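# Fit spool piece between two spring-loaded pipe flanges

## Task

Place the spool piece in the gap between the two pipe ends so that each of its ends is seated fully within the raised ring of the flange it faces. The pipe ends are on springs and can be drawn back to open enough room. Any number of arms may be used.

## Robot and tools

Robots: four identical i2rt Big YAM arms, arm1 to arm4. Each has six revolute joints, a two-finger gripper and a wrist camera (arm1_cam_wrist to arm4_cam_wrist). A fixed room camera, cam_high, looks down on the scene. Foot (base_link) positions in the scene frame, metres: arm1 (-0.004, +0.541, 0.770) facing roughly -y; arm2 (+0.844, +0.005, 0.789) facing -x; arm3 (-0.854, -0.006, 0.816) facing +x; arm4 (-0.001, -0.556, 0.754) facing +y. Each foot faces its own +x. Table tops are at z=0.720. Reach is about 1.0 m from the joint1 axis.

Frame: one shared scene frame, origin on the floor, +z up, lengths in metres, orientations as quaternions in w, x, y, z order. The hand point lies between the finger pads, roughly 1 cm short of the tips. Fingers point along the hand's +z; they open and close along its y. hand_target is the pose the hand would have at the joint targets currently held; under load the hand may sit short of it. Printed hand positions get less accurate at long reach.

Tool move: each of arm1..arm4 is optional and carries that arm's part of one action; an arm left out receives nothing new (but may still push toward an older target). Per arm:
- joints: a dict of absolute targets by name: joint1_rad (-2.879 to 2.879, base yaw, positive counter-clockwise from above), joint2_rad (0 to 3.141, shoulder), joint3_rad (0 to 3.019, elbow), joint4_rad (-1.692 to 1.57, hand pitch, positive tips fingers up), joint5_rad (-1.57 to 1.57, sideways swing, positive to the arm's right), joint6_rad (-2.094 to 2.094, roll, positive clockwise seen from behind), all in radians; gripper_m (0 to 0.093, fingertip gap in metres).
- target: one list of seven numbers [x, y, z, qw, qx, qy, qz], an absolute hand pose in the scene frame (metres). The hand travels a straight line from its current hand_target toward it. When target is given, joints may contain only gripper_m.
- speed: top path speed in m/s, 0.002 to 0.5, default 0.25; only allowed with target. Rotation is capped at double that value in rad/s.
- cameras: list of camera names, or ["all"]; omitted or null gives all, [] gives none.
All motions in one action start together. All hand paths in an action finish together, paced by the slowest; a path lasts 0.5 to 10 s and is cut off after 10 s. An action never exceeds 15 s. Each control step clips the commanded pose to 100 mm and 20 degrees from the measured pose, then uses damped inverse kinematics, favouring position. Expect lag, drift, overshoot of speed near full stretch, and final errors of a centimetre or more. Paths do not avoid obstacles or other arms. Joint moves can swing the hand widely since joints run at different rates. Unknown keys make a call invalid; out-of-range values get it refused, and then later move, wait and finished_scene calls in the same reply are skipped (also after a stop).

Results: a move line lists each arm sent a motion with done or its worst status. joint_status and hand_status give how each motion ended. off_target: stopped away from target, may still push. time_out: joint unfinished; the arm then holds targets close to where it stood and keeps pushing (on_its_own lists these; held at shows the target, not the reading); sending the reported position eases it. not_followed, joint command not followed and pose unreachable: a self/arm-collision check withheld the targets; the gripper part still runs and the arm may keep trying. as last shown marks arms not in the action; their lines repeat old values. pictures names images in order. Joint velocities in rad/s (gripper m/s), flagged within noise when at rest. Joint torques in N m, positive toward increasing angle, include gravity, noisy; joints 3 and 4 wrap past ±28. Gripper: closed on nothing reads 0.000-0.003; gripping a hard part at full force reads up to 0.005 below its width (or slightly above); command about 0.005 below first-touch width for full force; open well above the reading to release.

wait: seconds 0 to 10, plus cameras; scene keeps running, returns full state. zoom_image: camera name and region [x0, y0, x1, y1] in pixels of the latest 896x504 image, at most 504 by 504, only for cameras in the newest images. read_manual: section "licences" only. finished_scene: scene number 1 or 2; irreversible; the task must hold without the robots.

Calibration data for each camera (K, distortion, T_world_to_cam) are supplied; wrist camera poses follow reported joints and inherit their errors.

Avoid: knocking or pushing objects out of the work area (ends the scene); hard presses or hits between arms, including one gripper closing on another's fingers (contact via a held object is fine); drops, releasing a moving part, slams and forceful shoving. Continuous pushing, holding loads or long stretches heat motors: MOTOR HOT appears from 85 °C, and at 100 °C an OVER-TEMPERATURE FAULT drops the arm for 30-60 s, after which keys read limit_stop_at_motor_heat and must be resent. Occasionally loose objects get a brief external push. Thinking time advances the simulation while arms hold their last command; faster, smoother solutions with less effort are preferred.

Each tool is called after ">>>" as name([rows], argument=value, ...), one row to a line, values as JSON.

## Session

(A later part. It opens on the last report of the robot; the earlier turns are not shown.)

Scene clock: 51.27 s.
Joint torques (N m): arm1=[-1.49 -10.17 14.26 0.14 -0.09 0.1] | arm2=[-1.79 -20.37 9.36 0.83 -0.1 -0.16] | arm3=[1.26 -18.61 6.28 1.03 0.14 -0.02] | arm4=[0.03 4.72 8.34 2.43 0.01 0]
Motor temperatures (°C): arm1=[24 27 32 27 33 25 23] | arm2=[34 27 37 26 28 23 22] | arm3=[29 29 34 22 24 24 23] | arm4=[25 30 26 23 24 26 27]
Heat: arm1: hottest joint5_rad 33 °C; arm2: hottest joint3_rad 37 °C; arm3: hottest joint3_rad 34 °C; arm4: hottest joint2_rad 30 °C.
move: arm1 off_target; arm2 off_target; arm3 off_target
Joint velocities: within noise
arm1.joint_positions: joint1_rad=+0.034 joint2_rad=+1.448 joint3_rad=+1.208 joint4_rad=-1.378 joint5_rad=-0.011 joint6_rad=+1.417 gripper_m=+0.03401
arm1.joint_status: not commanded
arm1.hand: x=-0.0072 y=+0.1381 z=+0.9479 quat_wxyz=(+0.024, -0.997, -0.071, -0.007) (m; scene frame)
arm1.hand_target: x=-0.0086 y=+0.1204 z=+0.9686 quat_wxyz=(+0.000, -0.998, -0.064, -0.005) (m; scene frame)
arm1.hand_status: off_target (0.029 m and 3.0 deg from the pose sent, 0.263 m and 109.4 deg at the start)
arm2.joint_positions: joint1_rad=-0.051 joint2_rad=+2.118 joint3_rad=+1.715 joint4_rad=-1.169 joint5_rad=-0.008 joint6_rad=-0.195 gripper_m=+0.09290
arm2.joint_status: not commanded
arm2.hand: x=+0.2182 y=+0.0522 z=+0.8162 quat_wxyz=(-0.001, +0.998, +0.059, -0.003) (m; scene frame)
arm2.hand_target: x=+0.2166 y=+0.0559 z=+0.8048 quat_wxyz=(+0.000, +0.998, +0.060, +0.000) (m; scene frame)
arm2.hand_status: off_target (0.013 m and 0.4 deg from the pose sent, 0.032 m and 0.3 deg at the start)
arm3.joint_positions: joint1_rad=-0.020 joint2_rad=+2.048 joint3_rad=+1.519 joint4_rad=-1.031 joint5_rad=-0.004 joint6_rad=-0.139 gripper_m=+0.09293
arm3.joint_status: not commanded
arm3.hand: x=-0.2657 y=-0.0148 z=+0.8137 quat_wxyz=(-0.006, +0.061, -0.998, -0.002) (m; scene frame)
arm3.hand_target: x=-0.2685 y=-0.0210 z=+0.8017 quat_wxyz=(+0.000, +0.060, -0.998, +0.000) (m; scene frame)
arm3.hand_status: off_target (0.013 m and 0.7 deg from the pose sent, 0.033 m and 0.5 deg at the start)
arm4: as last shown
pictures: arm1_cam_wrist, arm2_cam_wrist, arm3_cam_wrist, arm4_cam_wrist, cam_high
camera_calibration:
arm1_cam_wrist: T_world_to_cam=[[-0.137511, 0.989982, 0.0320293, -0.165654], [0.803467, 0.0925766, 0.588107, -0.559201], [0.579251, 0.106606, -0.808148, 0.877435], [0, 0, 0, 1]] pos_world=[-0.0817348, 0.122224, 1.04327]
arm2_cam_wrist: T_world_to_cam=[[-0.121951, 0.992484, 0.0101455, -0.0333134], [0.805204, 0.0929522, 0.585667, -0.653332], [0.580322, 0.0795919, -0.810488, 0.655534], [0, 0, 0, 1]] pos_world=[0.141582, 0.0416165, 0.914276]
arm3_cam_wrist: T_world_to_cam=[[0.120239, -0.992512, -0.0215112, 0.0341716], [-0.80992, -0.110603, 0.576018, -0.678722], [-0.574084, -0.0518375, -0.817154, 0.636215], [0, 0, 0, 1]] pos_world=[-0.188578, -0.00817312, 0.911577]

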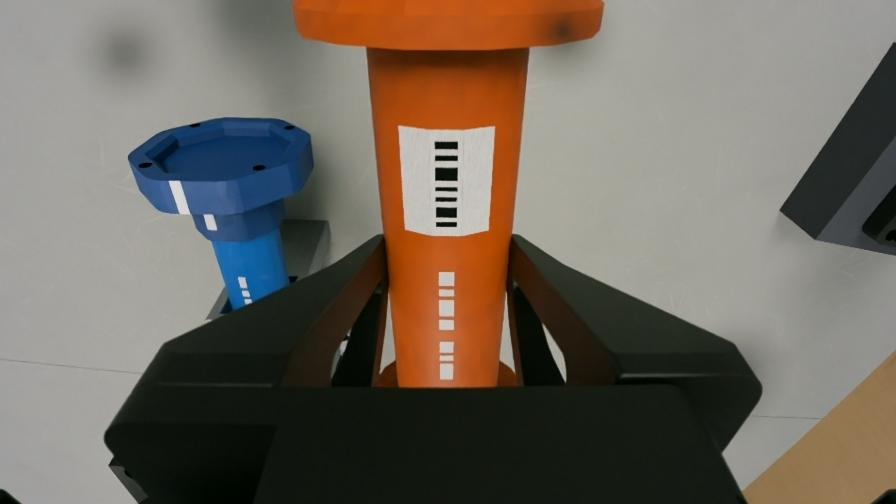

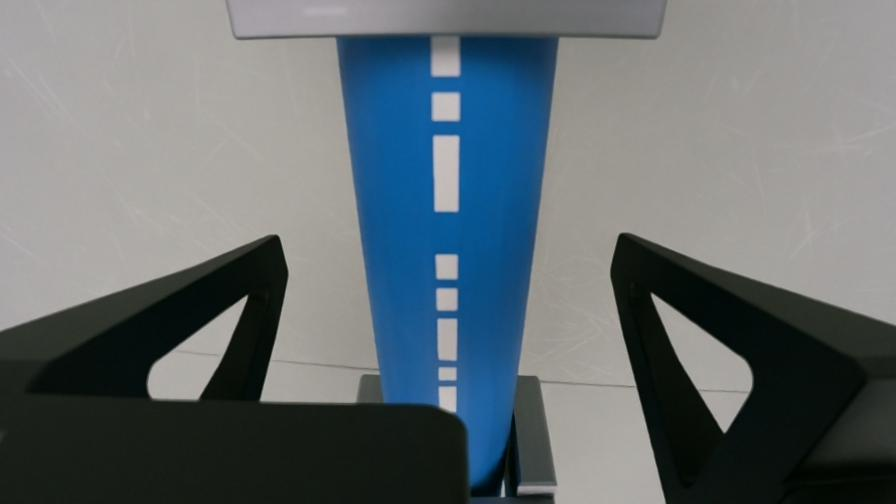

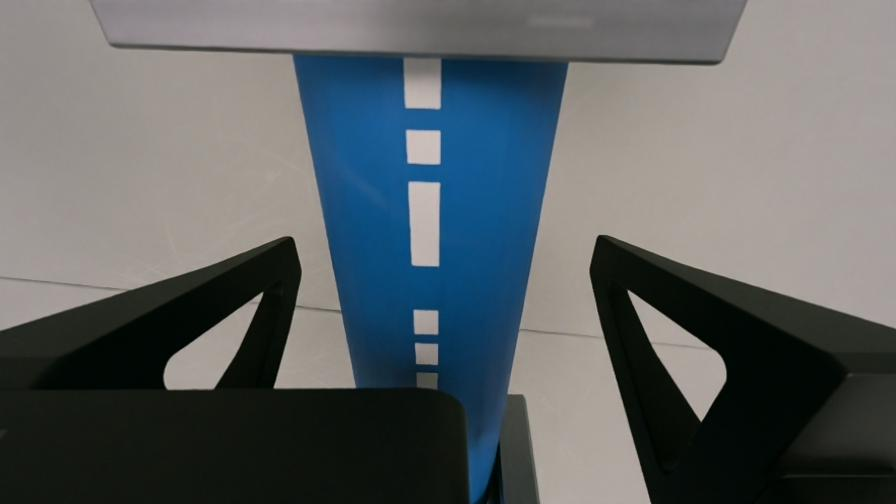

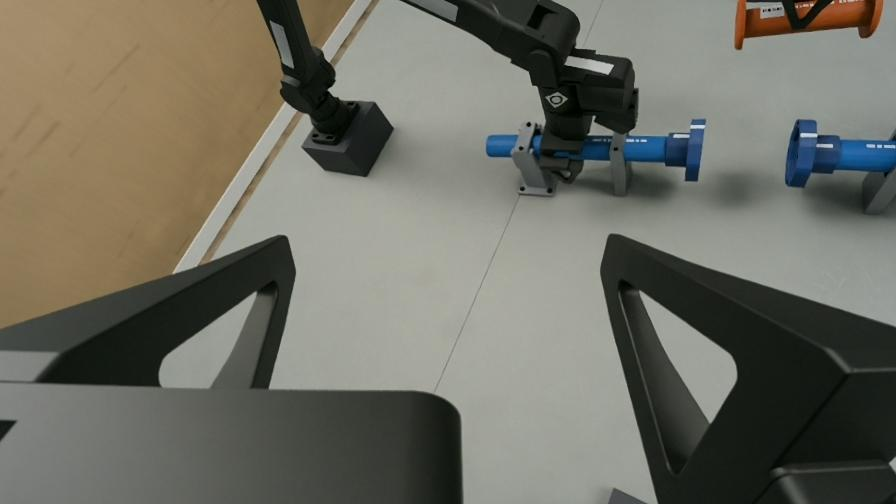

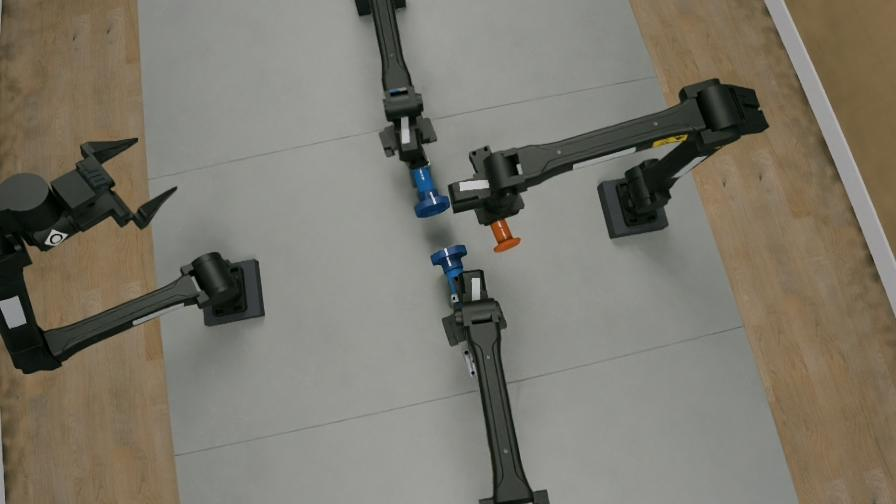

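>>> move(arm2={"joints":{"gripper_m":0.03}}, arm3={"joints":{"gripper_m":0.03}}, cameras=["arm2_cam_wrist","arm3_cam_wrist","arm4_cam_wrist"])

>>> zoom_image(camera="arm4_cam_wrist", region=[640, 0, 896, 210])

Scene clock: 54.20 s.
Joint torques (N m): arm1=[-0.91 -10.58 14.35 -0.05 -0.08 0.07] | arm2=[-1.9 -20.6 9.39 0.8 -0.1 -0.15] | arm3=[1.03 -18.78 6.27 1.02 0.23 -0.11] | arm4=[0.09 4.48 8.31 2.45 0.01 0]
Motor temperatures (°C): arm1=[24 27 34 27 32 25 23] | arm2=[34 27 37 26 28 23 22] | arm3=[29 29 34 22 24 24 23] | arm4=[25 30 26 23 24 26 26]
Heat: arm1: hottest joint3_rad 34 °C; arm2: hottest joint3_rad 37 °C; arm3: hottest joint3_rad 34 °C; arm4: hottest joint2_rad 30 °C.
move: arm2 off_target; arm3 off_target
Joint velocities: within noise
arm1.joint_positions: joint1_rad=+0.037 joint2_rad=+1.448 joint3_rad=+1.208 joint4_rad=-1.380 joint5_rad=-0.011 joint6_rad=+1.419 gripper_m=+0.03401
arm1.joint_status: not commanded
arm1.hand: x=-0.0060 y=+0.1385 z=+0.9479 quat_wxyz=(+0.025, -0.997, -0.071, -0.007) (m; scene frame)
arm1.hand_target: x=-0.0073 y=+0.1207 z=+0.9686 quat_wxyz=(+0.001, -0.998, -0.065, -0.005) (m; scene frame)
arm1.hand_status: not commanded
arm2.joint_positions: joint1_rad=-0.051 joint2_rad=+2.118 joint3_rad=+1.715 joint4_rad=-1.167 joint5_rad=-0.010 joint6_rad=-0.196 gripper_m=+0.03973
arm2.joint_status: gripper_m off_target (ended at +0.03976, target +0.03000)
arm2.hand: x=+0.2178 y=+0.0520 z=+0.8162 quat_wxyz=(+0.000, +0.998, +0.059, -0.003) (m; scene frame)
arm2.hand_target: x=+0.2163 y=+0.0556 z=+0.8048 quat_wxyz=(+0.001, +0.998, +0.061, -0.001) (m; scene frame)
arm2.hand_status: not commanded
arm3.joint_positions: joint1_rad=-0.018 joint2_rad=+2.048 joint3_rad=+1.517 joint4_rad=-1.031 joint5_rad=-0.016 joint6_rad=-0.127 gripper_m=+0.03949
arm3.joint_status: gripper_m off_target (ended at +0.03952, target +0.03000)
arm3.hand: x=-0.2663 y=-0.0118 z=+0.8132 quat_wxyz=(-0.005, +0.056, -0.998, -0.008) (m; scene frame)
arm3.hand_target: x=-0.2689 y=-0.0192 z=+0.8014 quat_wxyz=(+0.000, +0.060, -0.998, -0.004) (m; scene frame)
arm3.hand_status: not commanded
arm4: as last shown
pictures: arm2_cam_wrist, arm3_cam_wrist, arm4_cam_wrist
camera_calibration:
arm2_cam_wrist: T_world_to_cam=[[-0.123533, 0.9923, 0.00898461, -0.0318466], [0.806059, 0.0950586, 0.584151, -0.652096], [0.578799, 0.0794042, -0.811595, 0.657065], [0, 0, 0, 1]] pos_world=[0.141385, 0.041415, 0.91448]
arm3_cam_wrist: T_world_to_cam=[[0.109651, -0.993385, -0.0341066, 0.0446504], [-0.810245, -0.109206, 0.575827, -0.678528], [-0.575742, -0.0355054, -0.81686, 0.635125], [0, 0, 0, 1]] pos_world=[-0.189002, -0.0071941, 0.911045]

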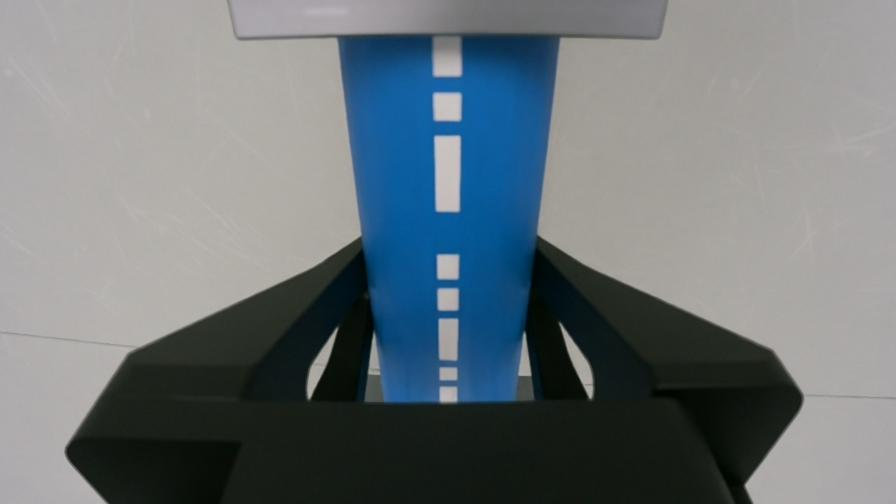

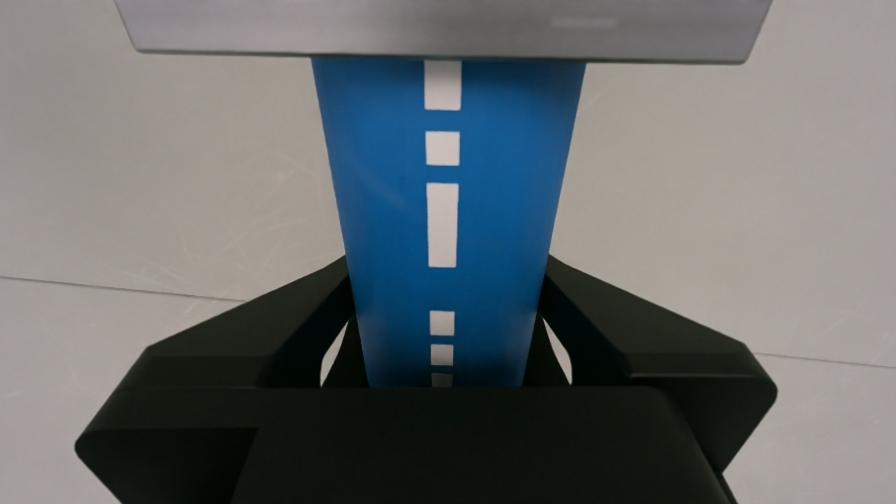

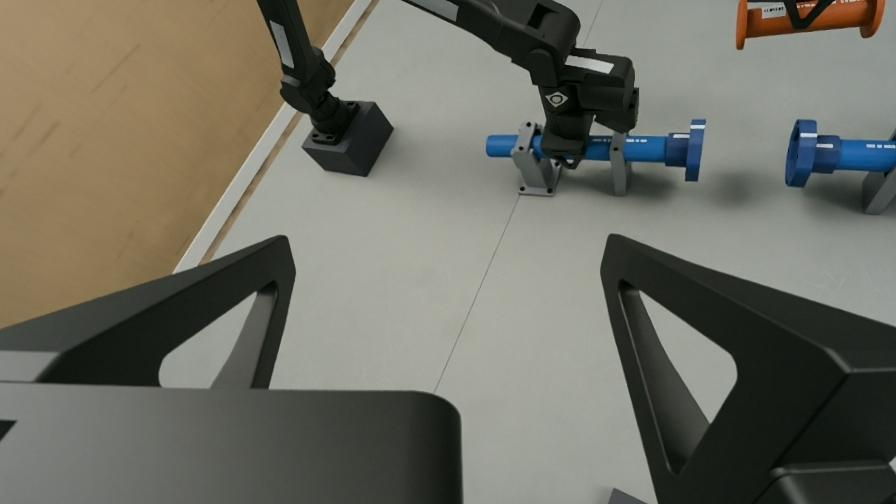

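Scaled by 1.969 from the camera's 896x504 image, which has a finer 1280x720 frame.

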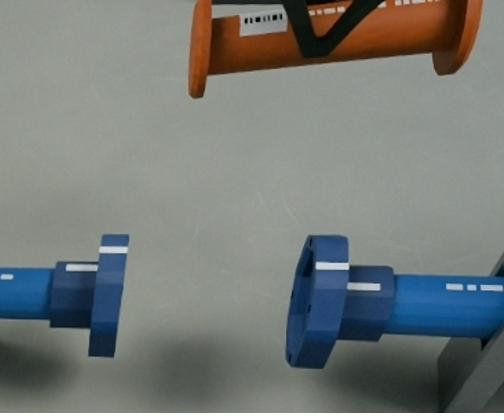

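>>> move(arm2={"target":[0.251,0.0602,0.804,0,0.9982,0.06,0],"speed":0.08}, arm3={"target":[-0.303,-0.0235,0.802,0,-0.06,0.9982,0],"speed":0.08})

>>> zoom_image(camera="cam_high", region=[370, 70, 620, 400])

>>> zoom_image(camera="arm4_cam_wrist", region=[640, 0, 896, 210])

Scene clock: 60.23 s.
Joint torques (N m): arm1=[-0.67 -10.46 14.22 0.03 -0.08 0.06] | arm2=[-2.26 -21.83 6 -0.49 -0.03 -0.22] | arm3=[0.56 -19.72 3.45 -0.23 0.45 -0.19] | arm4=[-0.03 4.42 8.42 2.43 0 0.01]
Motor temperatures (°C): arm1=[24 27 36 27 32 25 23] | arm2=[34 27 37 26 28 23 22] | arm3=[29 29 34 22 24 24 23] | arm4=[25 30 26 23 24 26 26]
Heat: arm1: hottest joint3_rad 36 °C; arm2: hottest joint3_rad 37 °C; arm3: hottest joint3_rad 34 °C; arm4: hottest joint2_rad 30 °C.
move: arm2 off_target; arm3 off_target
Joint velocities: within noise
arm1: as last shown
arm2.joint_positions: joint1_rad=-0.056 joint2_rad=+2.063 joint3_rad=+1.616 joint4_rad=-1.064 joint5_rad=-0.019 joint6_rad=-0.199 gripper_m=+0.03973
arm2.joint_status: not commanded
arm2.hand: x=+0.2268 y=+0.0526 z=+0.8147 quat_wxyz=(+0.000, +0.998, +0.059, -0.033) (m; scene frame)
arm2.hand_target: x=+0.2482 y=+0.0590 z=+0.8046 quat_wxyz=(+0.004, +0.998, +0.059, -0.005) (m; scene frame)
arm2.hand_status: off_target (0.028 m and 3.8 deg from the pose sent, 0.036 m and 0.4 deg at the start)
arm3.joint_positions: joint1_rad=-0.018 joint2_rad=+1.999 joint3_rad=+1.430 joint4_rad=-0.941 joint5_rad=-0.015 joint6_rad=-0.122 gripper_m=+0.03949
arm3.joint_status: not commanded
arm3.hand: x=-0.2764 y=-0.0119 z=+0.8123 quat_wxyz=(-0.031, +0.054, -0.998, -0.005) (m; scene frame)
arm3.hand_target: x=-0.2999 y=-0.0229 z=+0.8028 quat_wxyz=(-0.005, +0.060, -0.998, +0.000) (m; scene frame)
arm3.hand_status: off_target (0.031 m and 3.7 deg from the pose sent, 0.040 m and 1.2 deg at the start)
arm4.joint_positions: joint1_rad=+0.375 joint2_rad=+0.434 joint3_rad=+1.367 joint4_rad=-1.361 joint5_rad=-0.249 joint6_rad=+0.303 gripper_m=+0.09396
arm4.joint_status: not commanded
arm4.hand: x=-0.0934 y=-0.4279 z=+1.3126 quat_wxyz=(-0.143, +0.651, -0.526, -0.528) (m; scene frame)
arm4.hand_target: x=-0.0923 y=-0.4311 z=+1.3228 quat_wxyz=(-0.149, +0.647, -0.520, -0.537) (m; scene frame)
arm4.hand_status: not commanded
pictures: arm1_cam_wrist, arm2_cam_wrist, arm3_cam_wrist, arm4_cam_wrist, cam_high
camera_calibration:
arm1_cam_wrist: T_world_to_cam=[[-0.139, 0.989724, 0.0335404, -0.167243], [0.80333, 0.0928871, 0.588245, -0.560448], [0.579085, 0.10871, -0.807987, 0.876231], [0, 0, 0, 1]] pos_world=[-0.0804344, 0.122328, 1.04327]
arm2_cam_wrist: T_world_to_cam=[[-0.122232, 0.992431, 0.0117924, -0.0339076], [0.839084, 0.0969847, 0.535287, -0.626337], [0.530092, 0.075324, -0.844588, 0.68873], [0, 0, 0, 1]] pos_world=[0.156315, 0.0425182, 0.917362]
arm3_cam_wrist: T_world_to_cam=[[0.106662, -0.993947, -0.0263174, 0.0383816], [-0.83961, -0.104215, 0.533098, -0.659548], [-0.532614, -0.034765, -0.845644, 0.66384], [0, 0, 0, 1]] pos_world=[-0.204287, -0.00750711, 0.913986]

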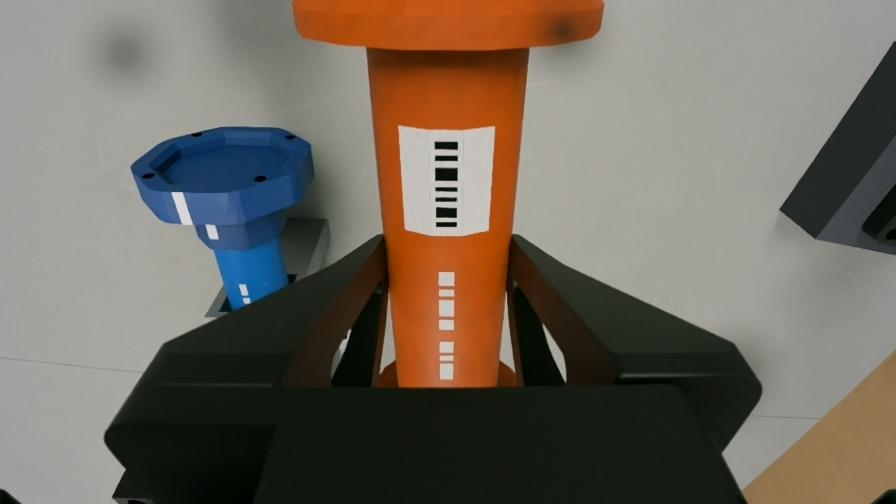

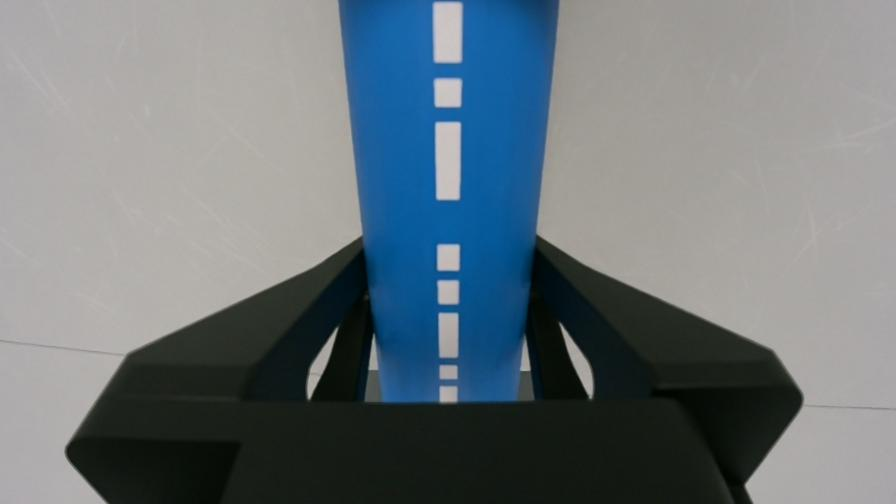

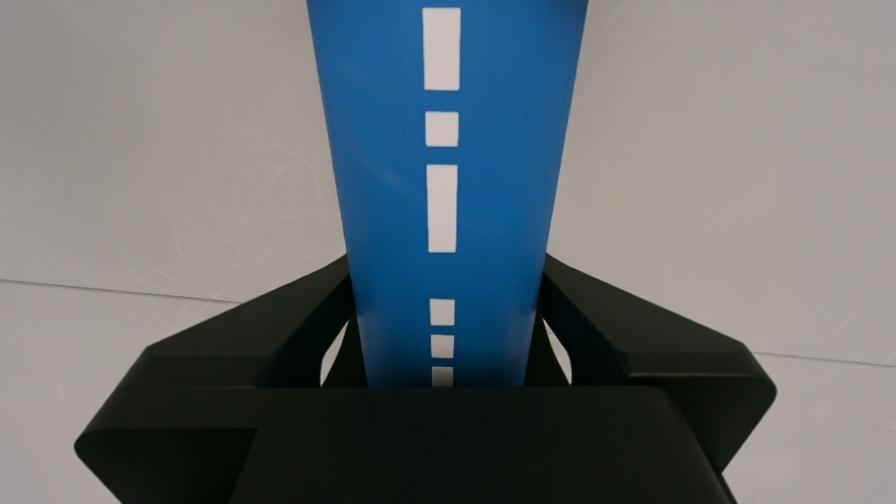

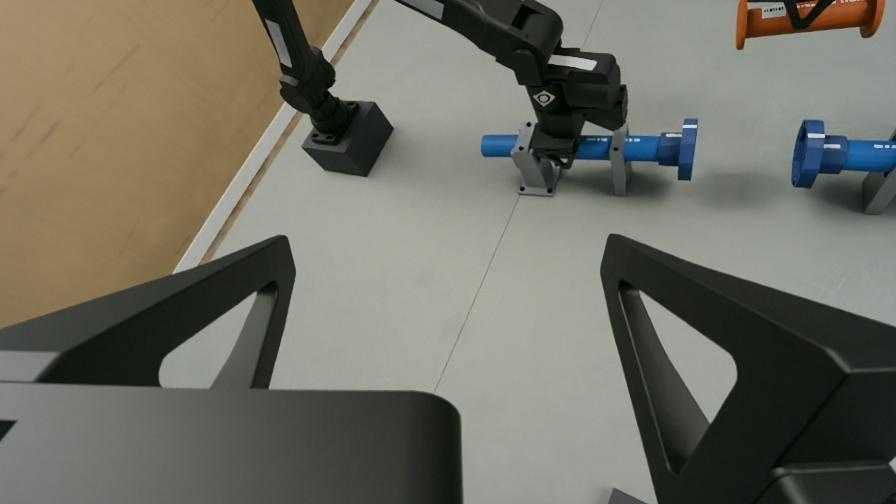

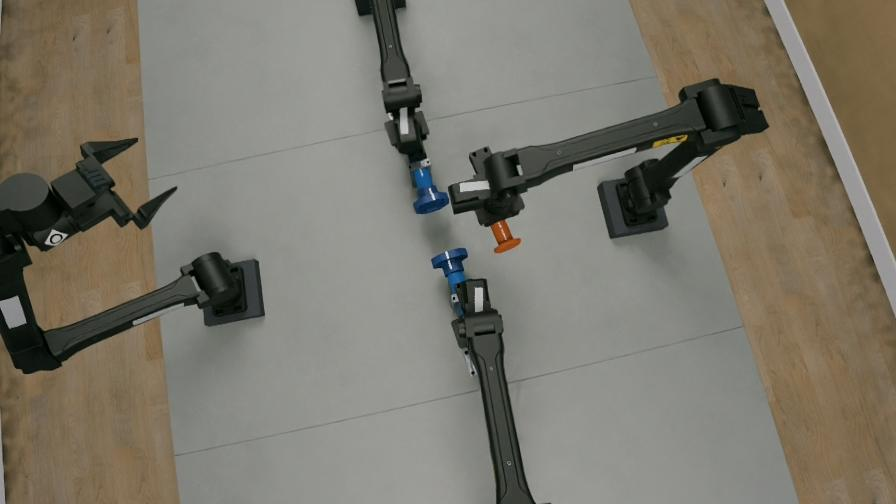

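Scaled by 1.527 from the camera's 896x504 image, which has a finer 1280x720 frame.

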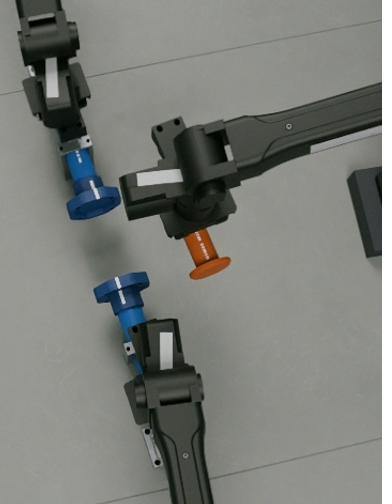

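Scaled by 1.969 from the camera's 896x504 image, which has a finer 1280x720 frame.

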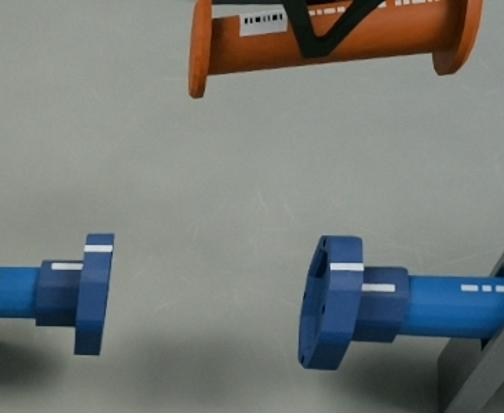

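>>> move(arm2={"target":[0.295,0.0655,0.805,0,0.9982,0.06,0],"speed":0.08}, arm3={"target":[-0.347,-0.0288,0.803,0,-0.06,0.9982,0],"speed":0.08})

>>> zoom_image(camera="arm4_cam_wrist", region=[640, 0, 896, 210])

Scene clock: 67.17 s.
Joint torques (N m): arm1=[-0.79 -10.46 14.11 -0.17 -0.12 0.09] | arm2=[-3.14 -23 2.99 -2.66 0.34 -0.32] | arm3=[-0.21 -21.07 0.65 -2.52 0.34 -0.32] | arm4=[0.09 4.54 8.43 2.48 0.01 0.02]
Motor temperatures (°C): arm1=[24 28 39 27 32 25 23] | arm2=[33 27 36 26 28 23 22] | arm3=[29 29 33 22 24 24 24] | arm4=[25 29 26 23 24 25 26]
Heat: arm1: hottest joint3_rad 39 °C; arm2: hottest joint3_rad 36 °C; arm3: hottest joint3_rad 33 °C; arm4: hottest joint2_rad 29 °C.
move: arm2 off_target; arm3 off_target
Joint velocities: within noise
arm1, arm4: as last shown
arm2.joint_positions: joint1_rad=-0.060 joint2_rad=+1.995 joint3_rad=+1.499 joint4_rad=-0.951 joint5_rad=-0.022 joint6_rad=-0.206 gripper_m=+0.03973
arm2.joint_status: not commanded
arm2.hand: x=+0.2406 y=+0.0537 z=+0.8148 quat_wxyz=(-0.003, +0.996, +0.060, -0.065) (m; scene frame)
arm2.hand_target: x=+0.2906 y=+0.0639 z=+0.8061 quat_wxyz=(+0.001, +0.998, +0.061, -0.002) (m; scene frame)
arm2.hand_status: off_target (0.057 m and 7.5 deg from the pose sent, 0.070 m and 3.8 deg at the start)
arm3.joint_positions: joint1_rad=-0.023 joint2_rad=+1.937 joint3_rad=+1.327 joint4_rad=-0.838 joint5_rad=-0.015 joint6_rad=-0.124 gripper_m=+0.03949
arm3.joint_status: not commanded
arm3.hand: x=-0.2900 y=-0.0143 z=+0.8133 quat_wxyz=(-0.062, +0.053, -0.997, -0.003) (m; scene frame)
arm3.hand_target: x=-0.3425 y=-0.0277 z=+0.8039 quat_wxyz=(-0.001, +0.060, -0.998, -0.002) (m; scene frame)
arm3.hand_status: off_target (0.060 m and 7.1 deg from the pose sent, 0.073 m and 3.7 deg at the start)
pictures: arm1_cam_wrist, arm2_cam_wrist, arm3_cam_wrist, arm4_cam_wrist, cam_high
camera_calibration:
arm1_cam_wrist: T_world_to_cam=[[-0.139, 0.989724, 0.0335404, -0.167243], [0.80333, 0.0928871, 0.588245, -0.560448], [0.579085, 0.10871, -0.807987, 0.876231], [0, 0, 0, 1]] pos_world=[-0.0804344, 0.122328, 1.04327]
arm2_cam_wrist: T_world_to_cam=[[-0.123543, 0.99208, 0.0226832, -0.0419296], [0.8716, 0.0975556, 0.480413, -0.601179], [0.474395, 0.0791223, -0.876749, 0.720816], [0, 0, 0, 1]] pos_world=[0.176857, 0.0432133, 0.92174]
arm3_cam_wrist: T_world_to_cam=[[0.105026, -0.994295, -0.01865, 0.0308395], [-0.87105, -0.101024, 0.480693, -0.638231], [-0.479834, -0.0342399, -0.876691, 0.697944], [0, 0, 0, 1]] pos_world=[-0.224273, -0.00991546, 0.919249]

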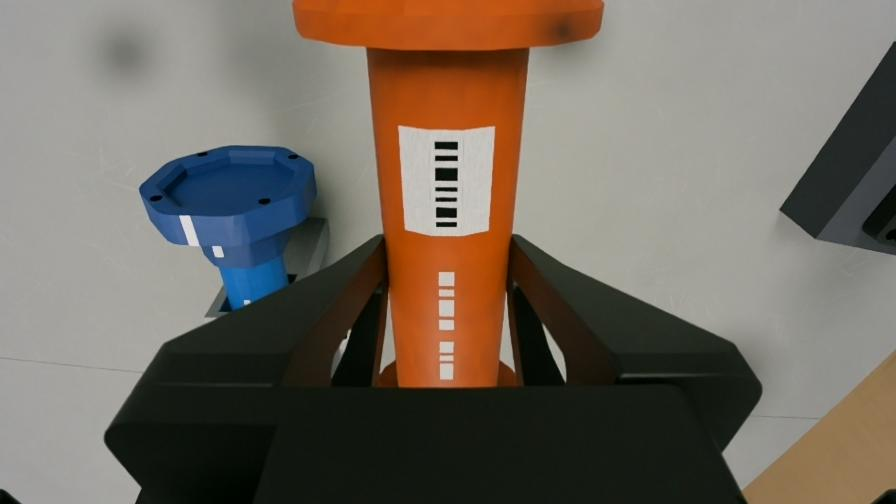

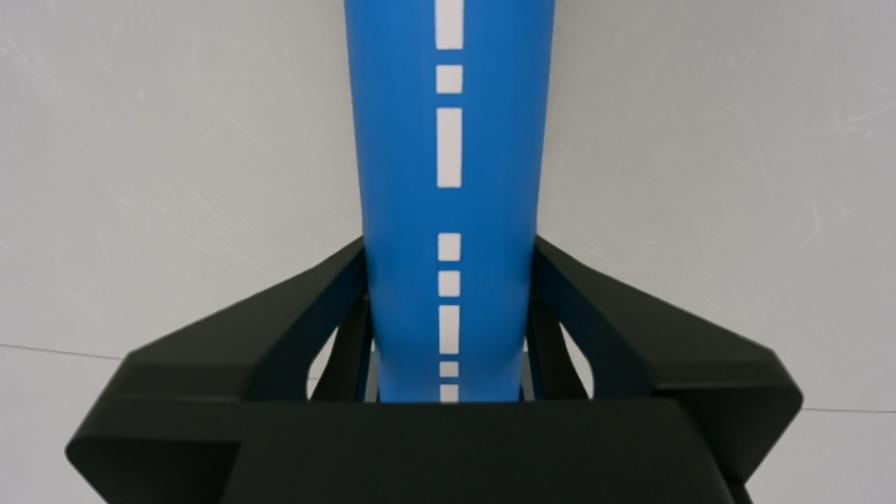

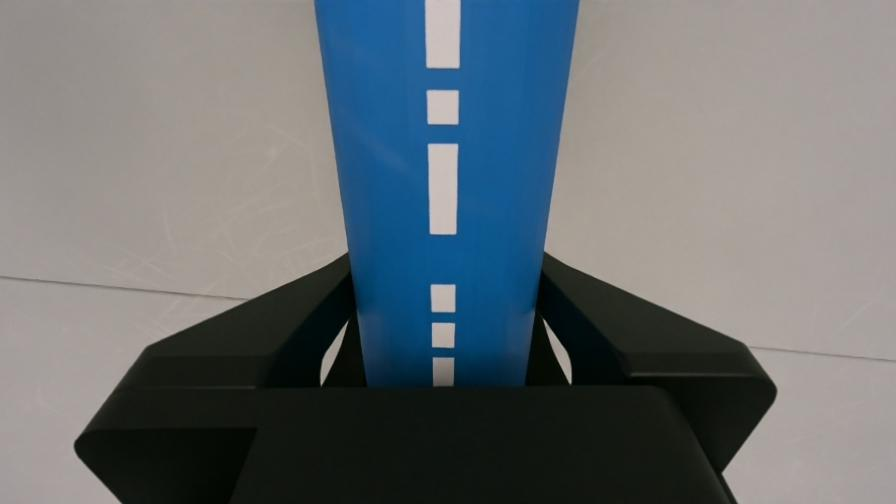

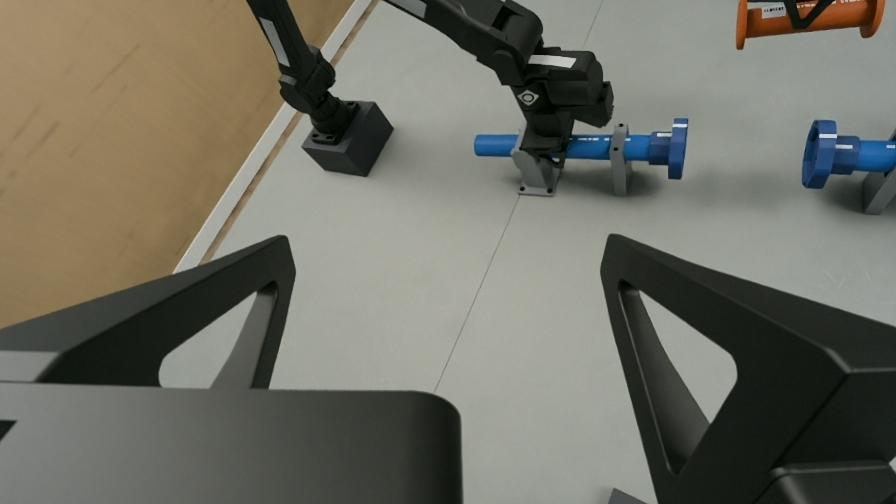

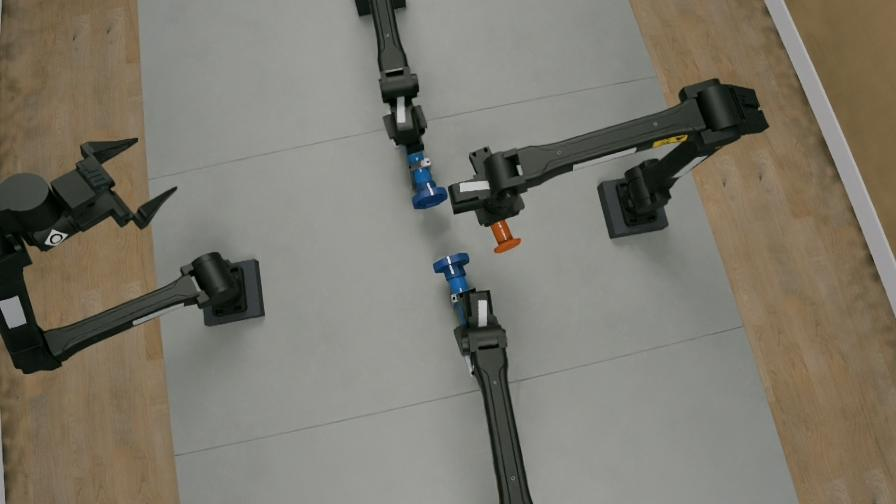

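Scaled by 1.969 from the camera's 896x504 image, which has a finer 1280x720 frame.

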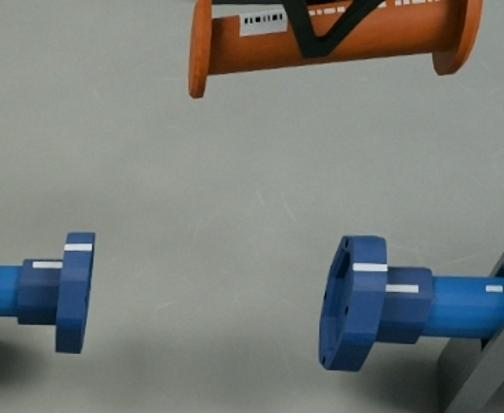

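>>> move(arm1={"target":[-0.028,0.004,0.965,0,0.998,0.061,0],"speed":0.15}, arm2={"target":[0.325,0.069,0.806,0,0.9982,0.06,0],"speed":0.08}, arm3={"target":[-0.377,-0.0325,0.804,0,-0.06,0.9982,0],"speed":0.08})

>>> zoom_image(camera="arm4_cam_wrist", region=[640, 0, 896, 210])

>>> zoom_image(camera="cam_high", region=[370, 130, 530, 340])

Scene clock: 72.20 s.
Joint torques (N m): arm1=[-1.32 -15.62 14.31 0.14 0.11 -0.11] | arm2=[-3.78 -24.23 1.35 -3.79 0.49 -0.38] | arm3=[-0.67 -22.77 -2.37 -3.4 0.29 -0.37] | arm4=[0.09 4.48 8.4 2.44 0 0]
Motor temperatures (°C): arm1=[24 28 40 27 32 25 23] | arm2=[33 28 36 26 28 23 22] | arm3=[29 30 33 22 24 24 24] | arm4=[25 29 26 23 24 25 26]
Heat: arm1: hottest joint3_rad 40 °C; arm2: hottest joint3_rad 36 °C; arm3: hottest joint3_rad 33 °C; arm4: hottest joint2_rad 29 °C.
move: arm1 off_target; arm2 off_target; arm3 off_target
Joint velocities: within noise
arm1.joint_positions: joint1_rad=+0.010 joint2_rad=+1.751 joint3_rad=+1.559 joint4_rad=-1.427 joint5_rad=-0.005 joint6_rad=+1.419 gripper_m=+0.03401
arm1.joint_status: not commanded
arm1.hand: x=-0.0224 y=+0.0211 z=+0.9423 quat_wxyz=(+0.024, -0.998, -0.058, -0.004) (m; scene frame)
arm1.hand_target: x=-0.0271 y=+0.0048 z=+0.9644 quat_wxyz=(-0.001, -0.998, -0.059, +0.000) (m; scene frame)
arm1.hand_status: off_target (0.029 m and 2.8 deg from the pose sent, 0.137 m and 3.2 deg at the start)
arm2.joint_positions: joint1_rad=-0.065 joint2_rad=+1.955 joint3_rad=+1.433 joint4_rad=-0.883 joint5_rad=-0.027 joint6_rad=-0.210 gripper_m=+0.03973
arm2.joint_status: not commanded
arm2.hand: x=+0.2483 y=+0.0550 z=+0.8160 quat_wxyz=(-0.004, +0.994, +0.061, -0.086) (m; scene frame)
arm2.hand_target: x=+0.3136 y=+0.0677 z=+0.8091 quat_wxyz=(+0.001, +0.998, +0.060, -0.006) (m; scene frame)
arm2.hand_status: off_target (0.079 m and 9.9 deg from the pose sent, 0.086 m and 7.5 deg at the start)
arm3.joint_positions: joint1_rad=-0.023 joint2_rad=+1.917 joint3_rad=+1.292 joint4_rad=-0.779 joint5_rad=-0.016 joint6_rad=-0.124 gripper_m=+0.03949
arm3.joint_status: not commanded
arm3.hand: x=-0.2896 y=-0.0141 z=+0.8140 quat_wxyz=(-0.083, +0.053, -0.995, -0.002) (m; scene frame)
arm3.hand_target: x=-0.3637 y=-0.0292 z=+0.8047 quat_wxyz=(-0.006, +0.060, -0.998, -0.003) (m; scene frame)
arm3.hand_status: off_target (0.090 m and 9.6 deg from the pose sent, 0.089 m and 7.1 deg at the start)
arm4: as last shown
pictures: arm1_cam_wrist, arm2_cam_wrist, arm3_cam_wrist, arm4_cam_wrist, cam_high
camera_calibration:
arm1_cam_wrist: T_world_to_cam=[[-0.111793, 0.993186, 0.0329148, -0.0519064], [0.809219, 0.0717609, 0.583109, -0.527653], [0.576773, 0.0918226, -0.811727, 0.897808], [0, 0, 0, 1]] pos_world=[-0.0966483, 0.00697845, 1.03816]
arm2_cam_wrist: T_world_to_cam=[[-0.12352, 0.991957, 0.0276522, -0.046291], [0.890773, 0.0985533, 0.443633, -0.583388], [0.43734, 0.0794293, -0.895782, 0.742816], [0, 0, 0, 1]] pos_world=[0.189086, 0.0444122, 0.925491]
arm3_cam_wrist: T_world_to_cam=[[0.105916, -0.994264, -0.0148782, 0.0282559], [-0.890858, -0.101527, 0.442792, -0.612973], [-0.441762, -0.0336445, -0.896501, 0.725957], [0, 0, 0, 1]] pos_world=[-0.228364, -0.00971486, 0.922661]

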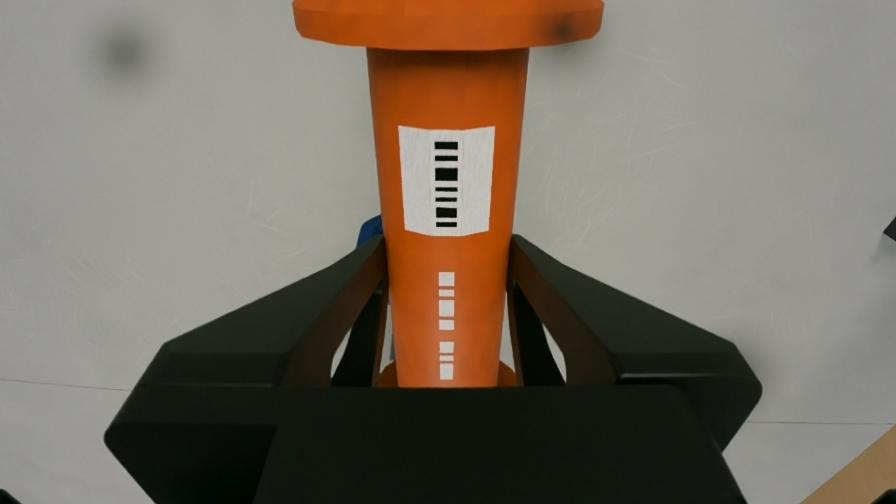

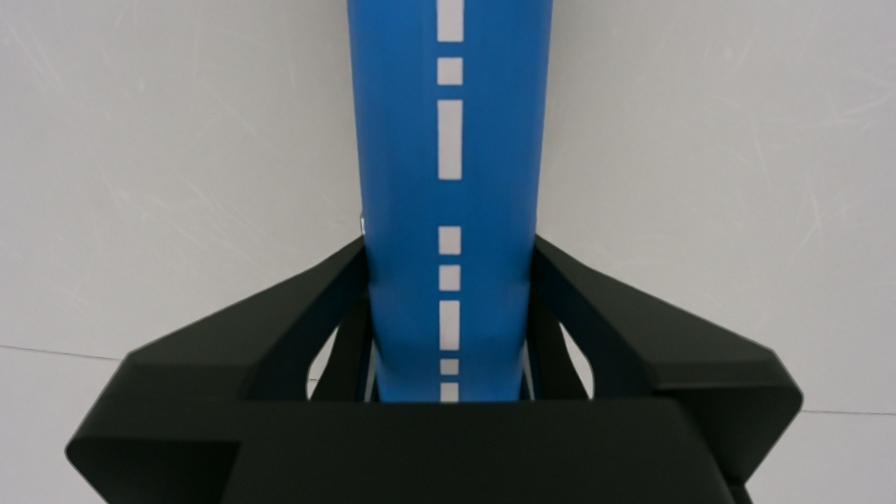

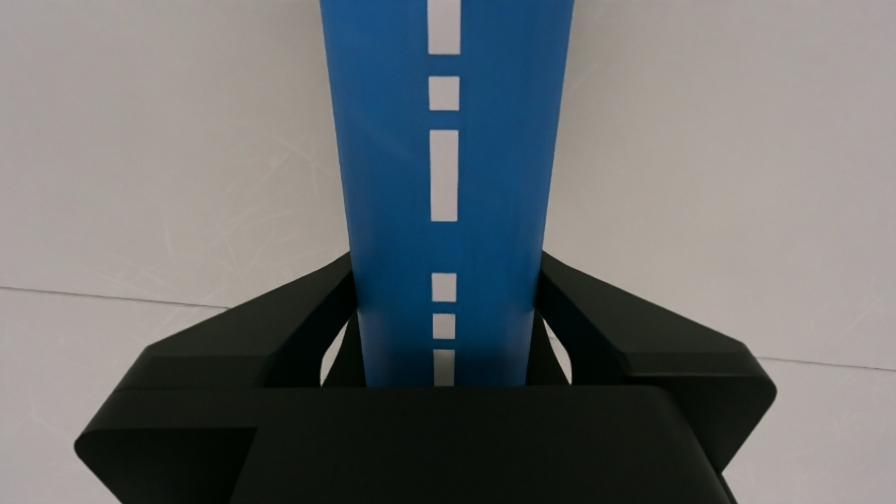

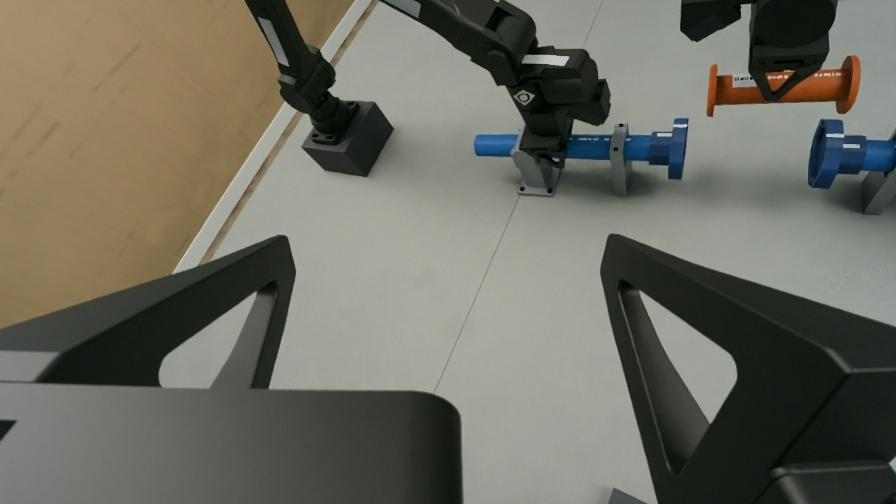

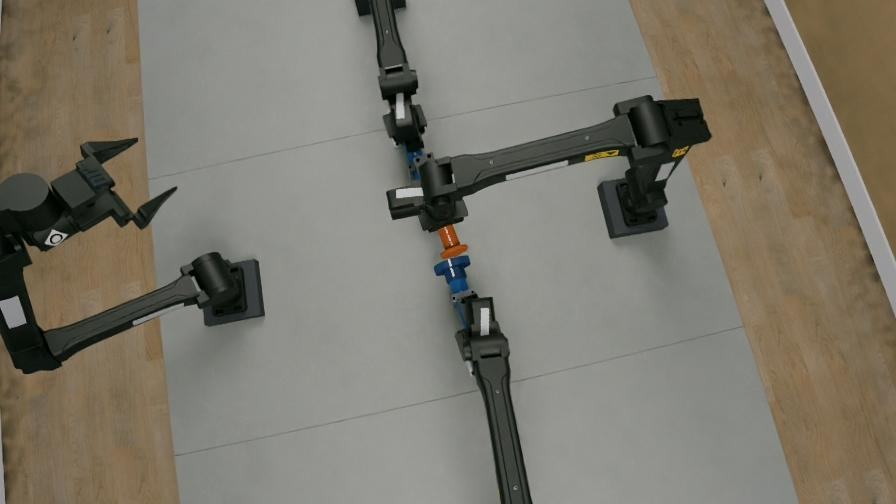

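Scaled by 1.969 from the camera's 896x504 image, which has a finer 1280x720 frame.

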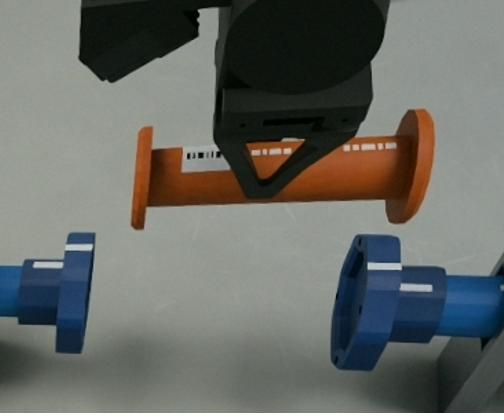

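Scaled by 2.400 from the camera's 896x504 image, which has a finer 1280x720 frame.

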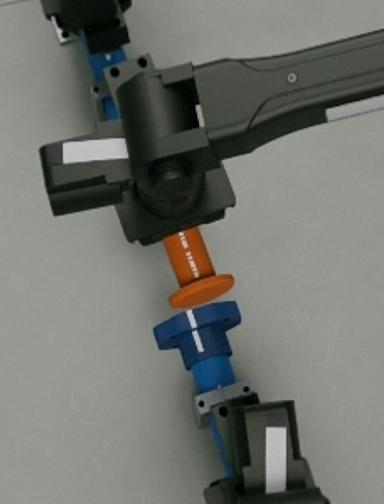

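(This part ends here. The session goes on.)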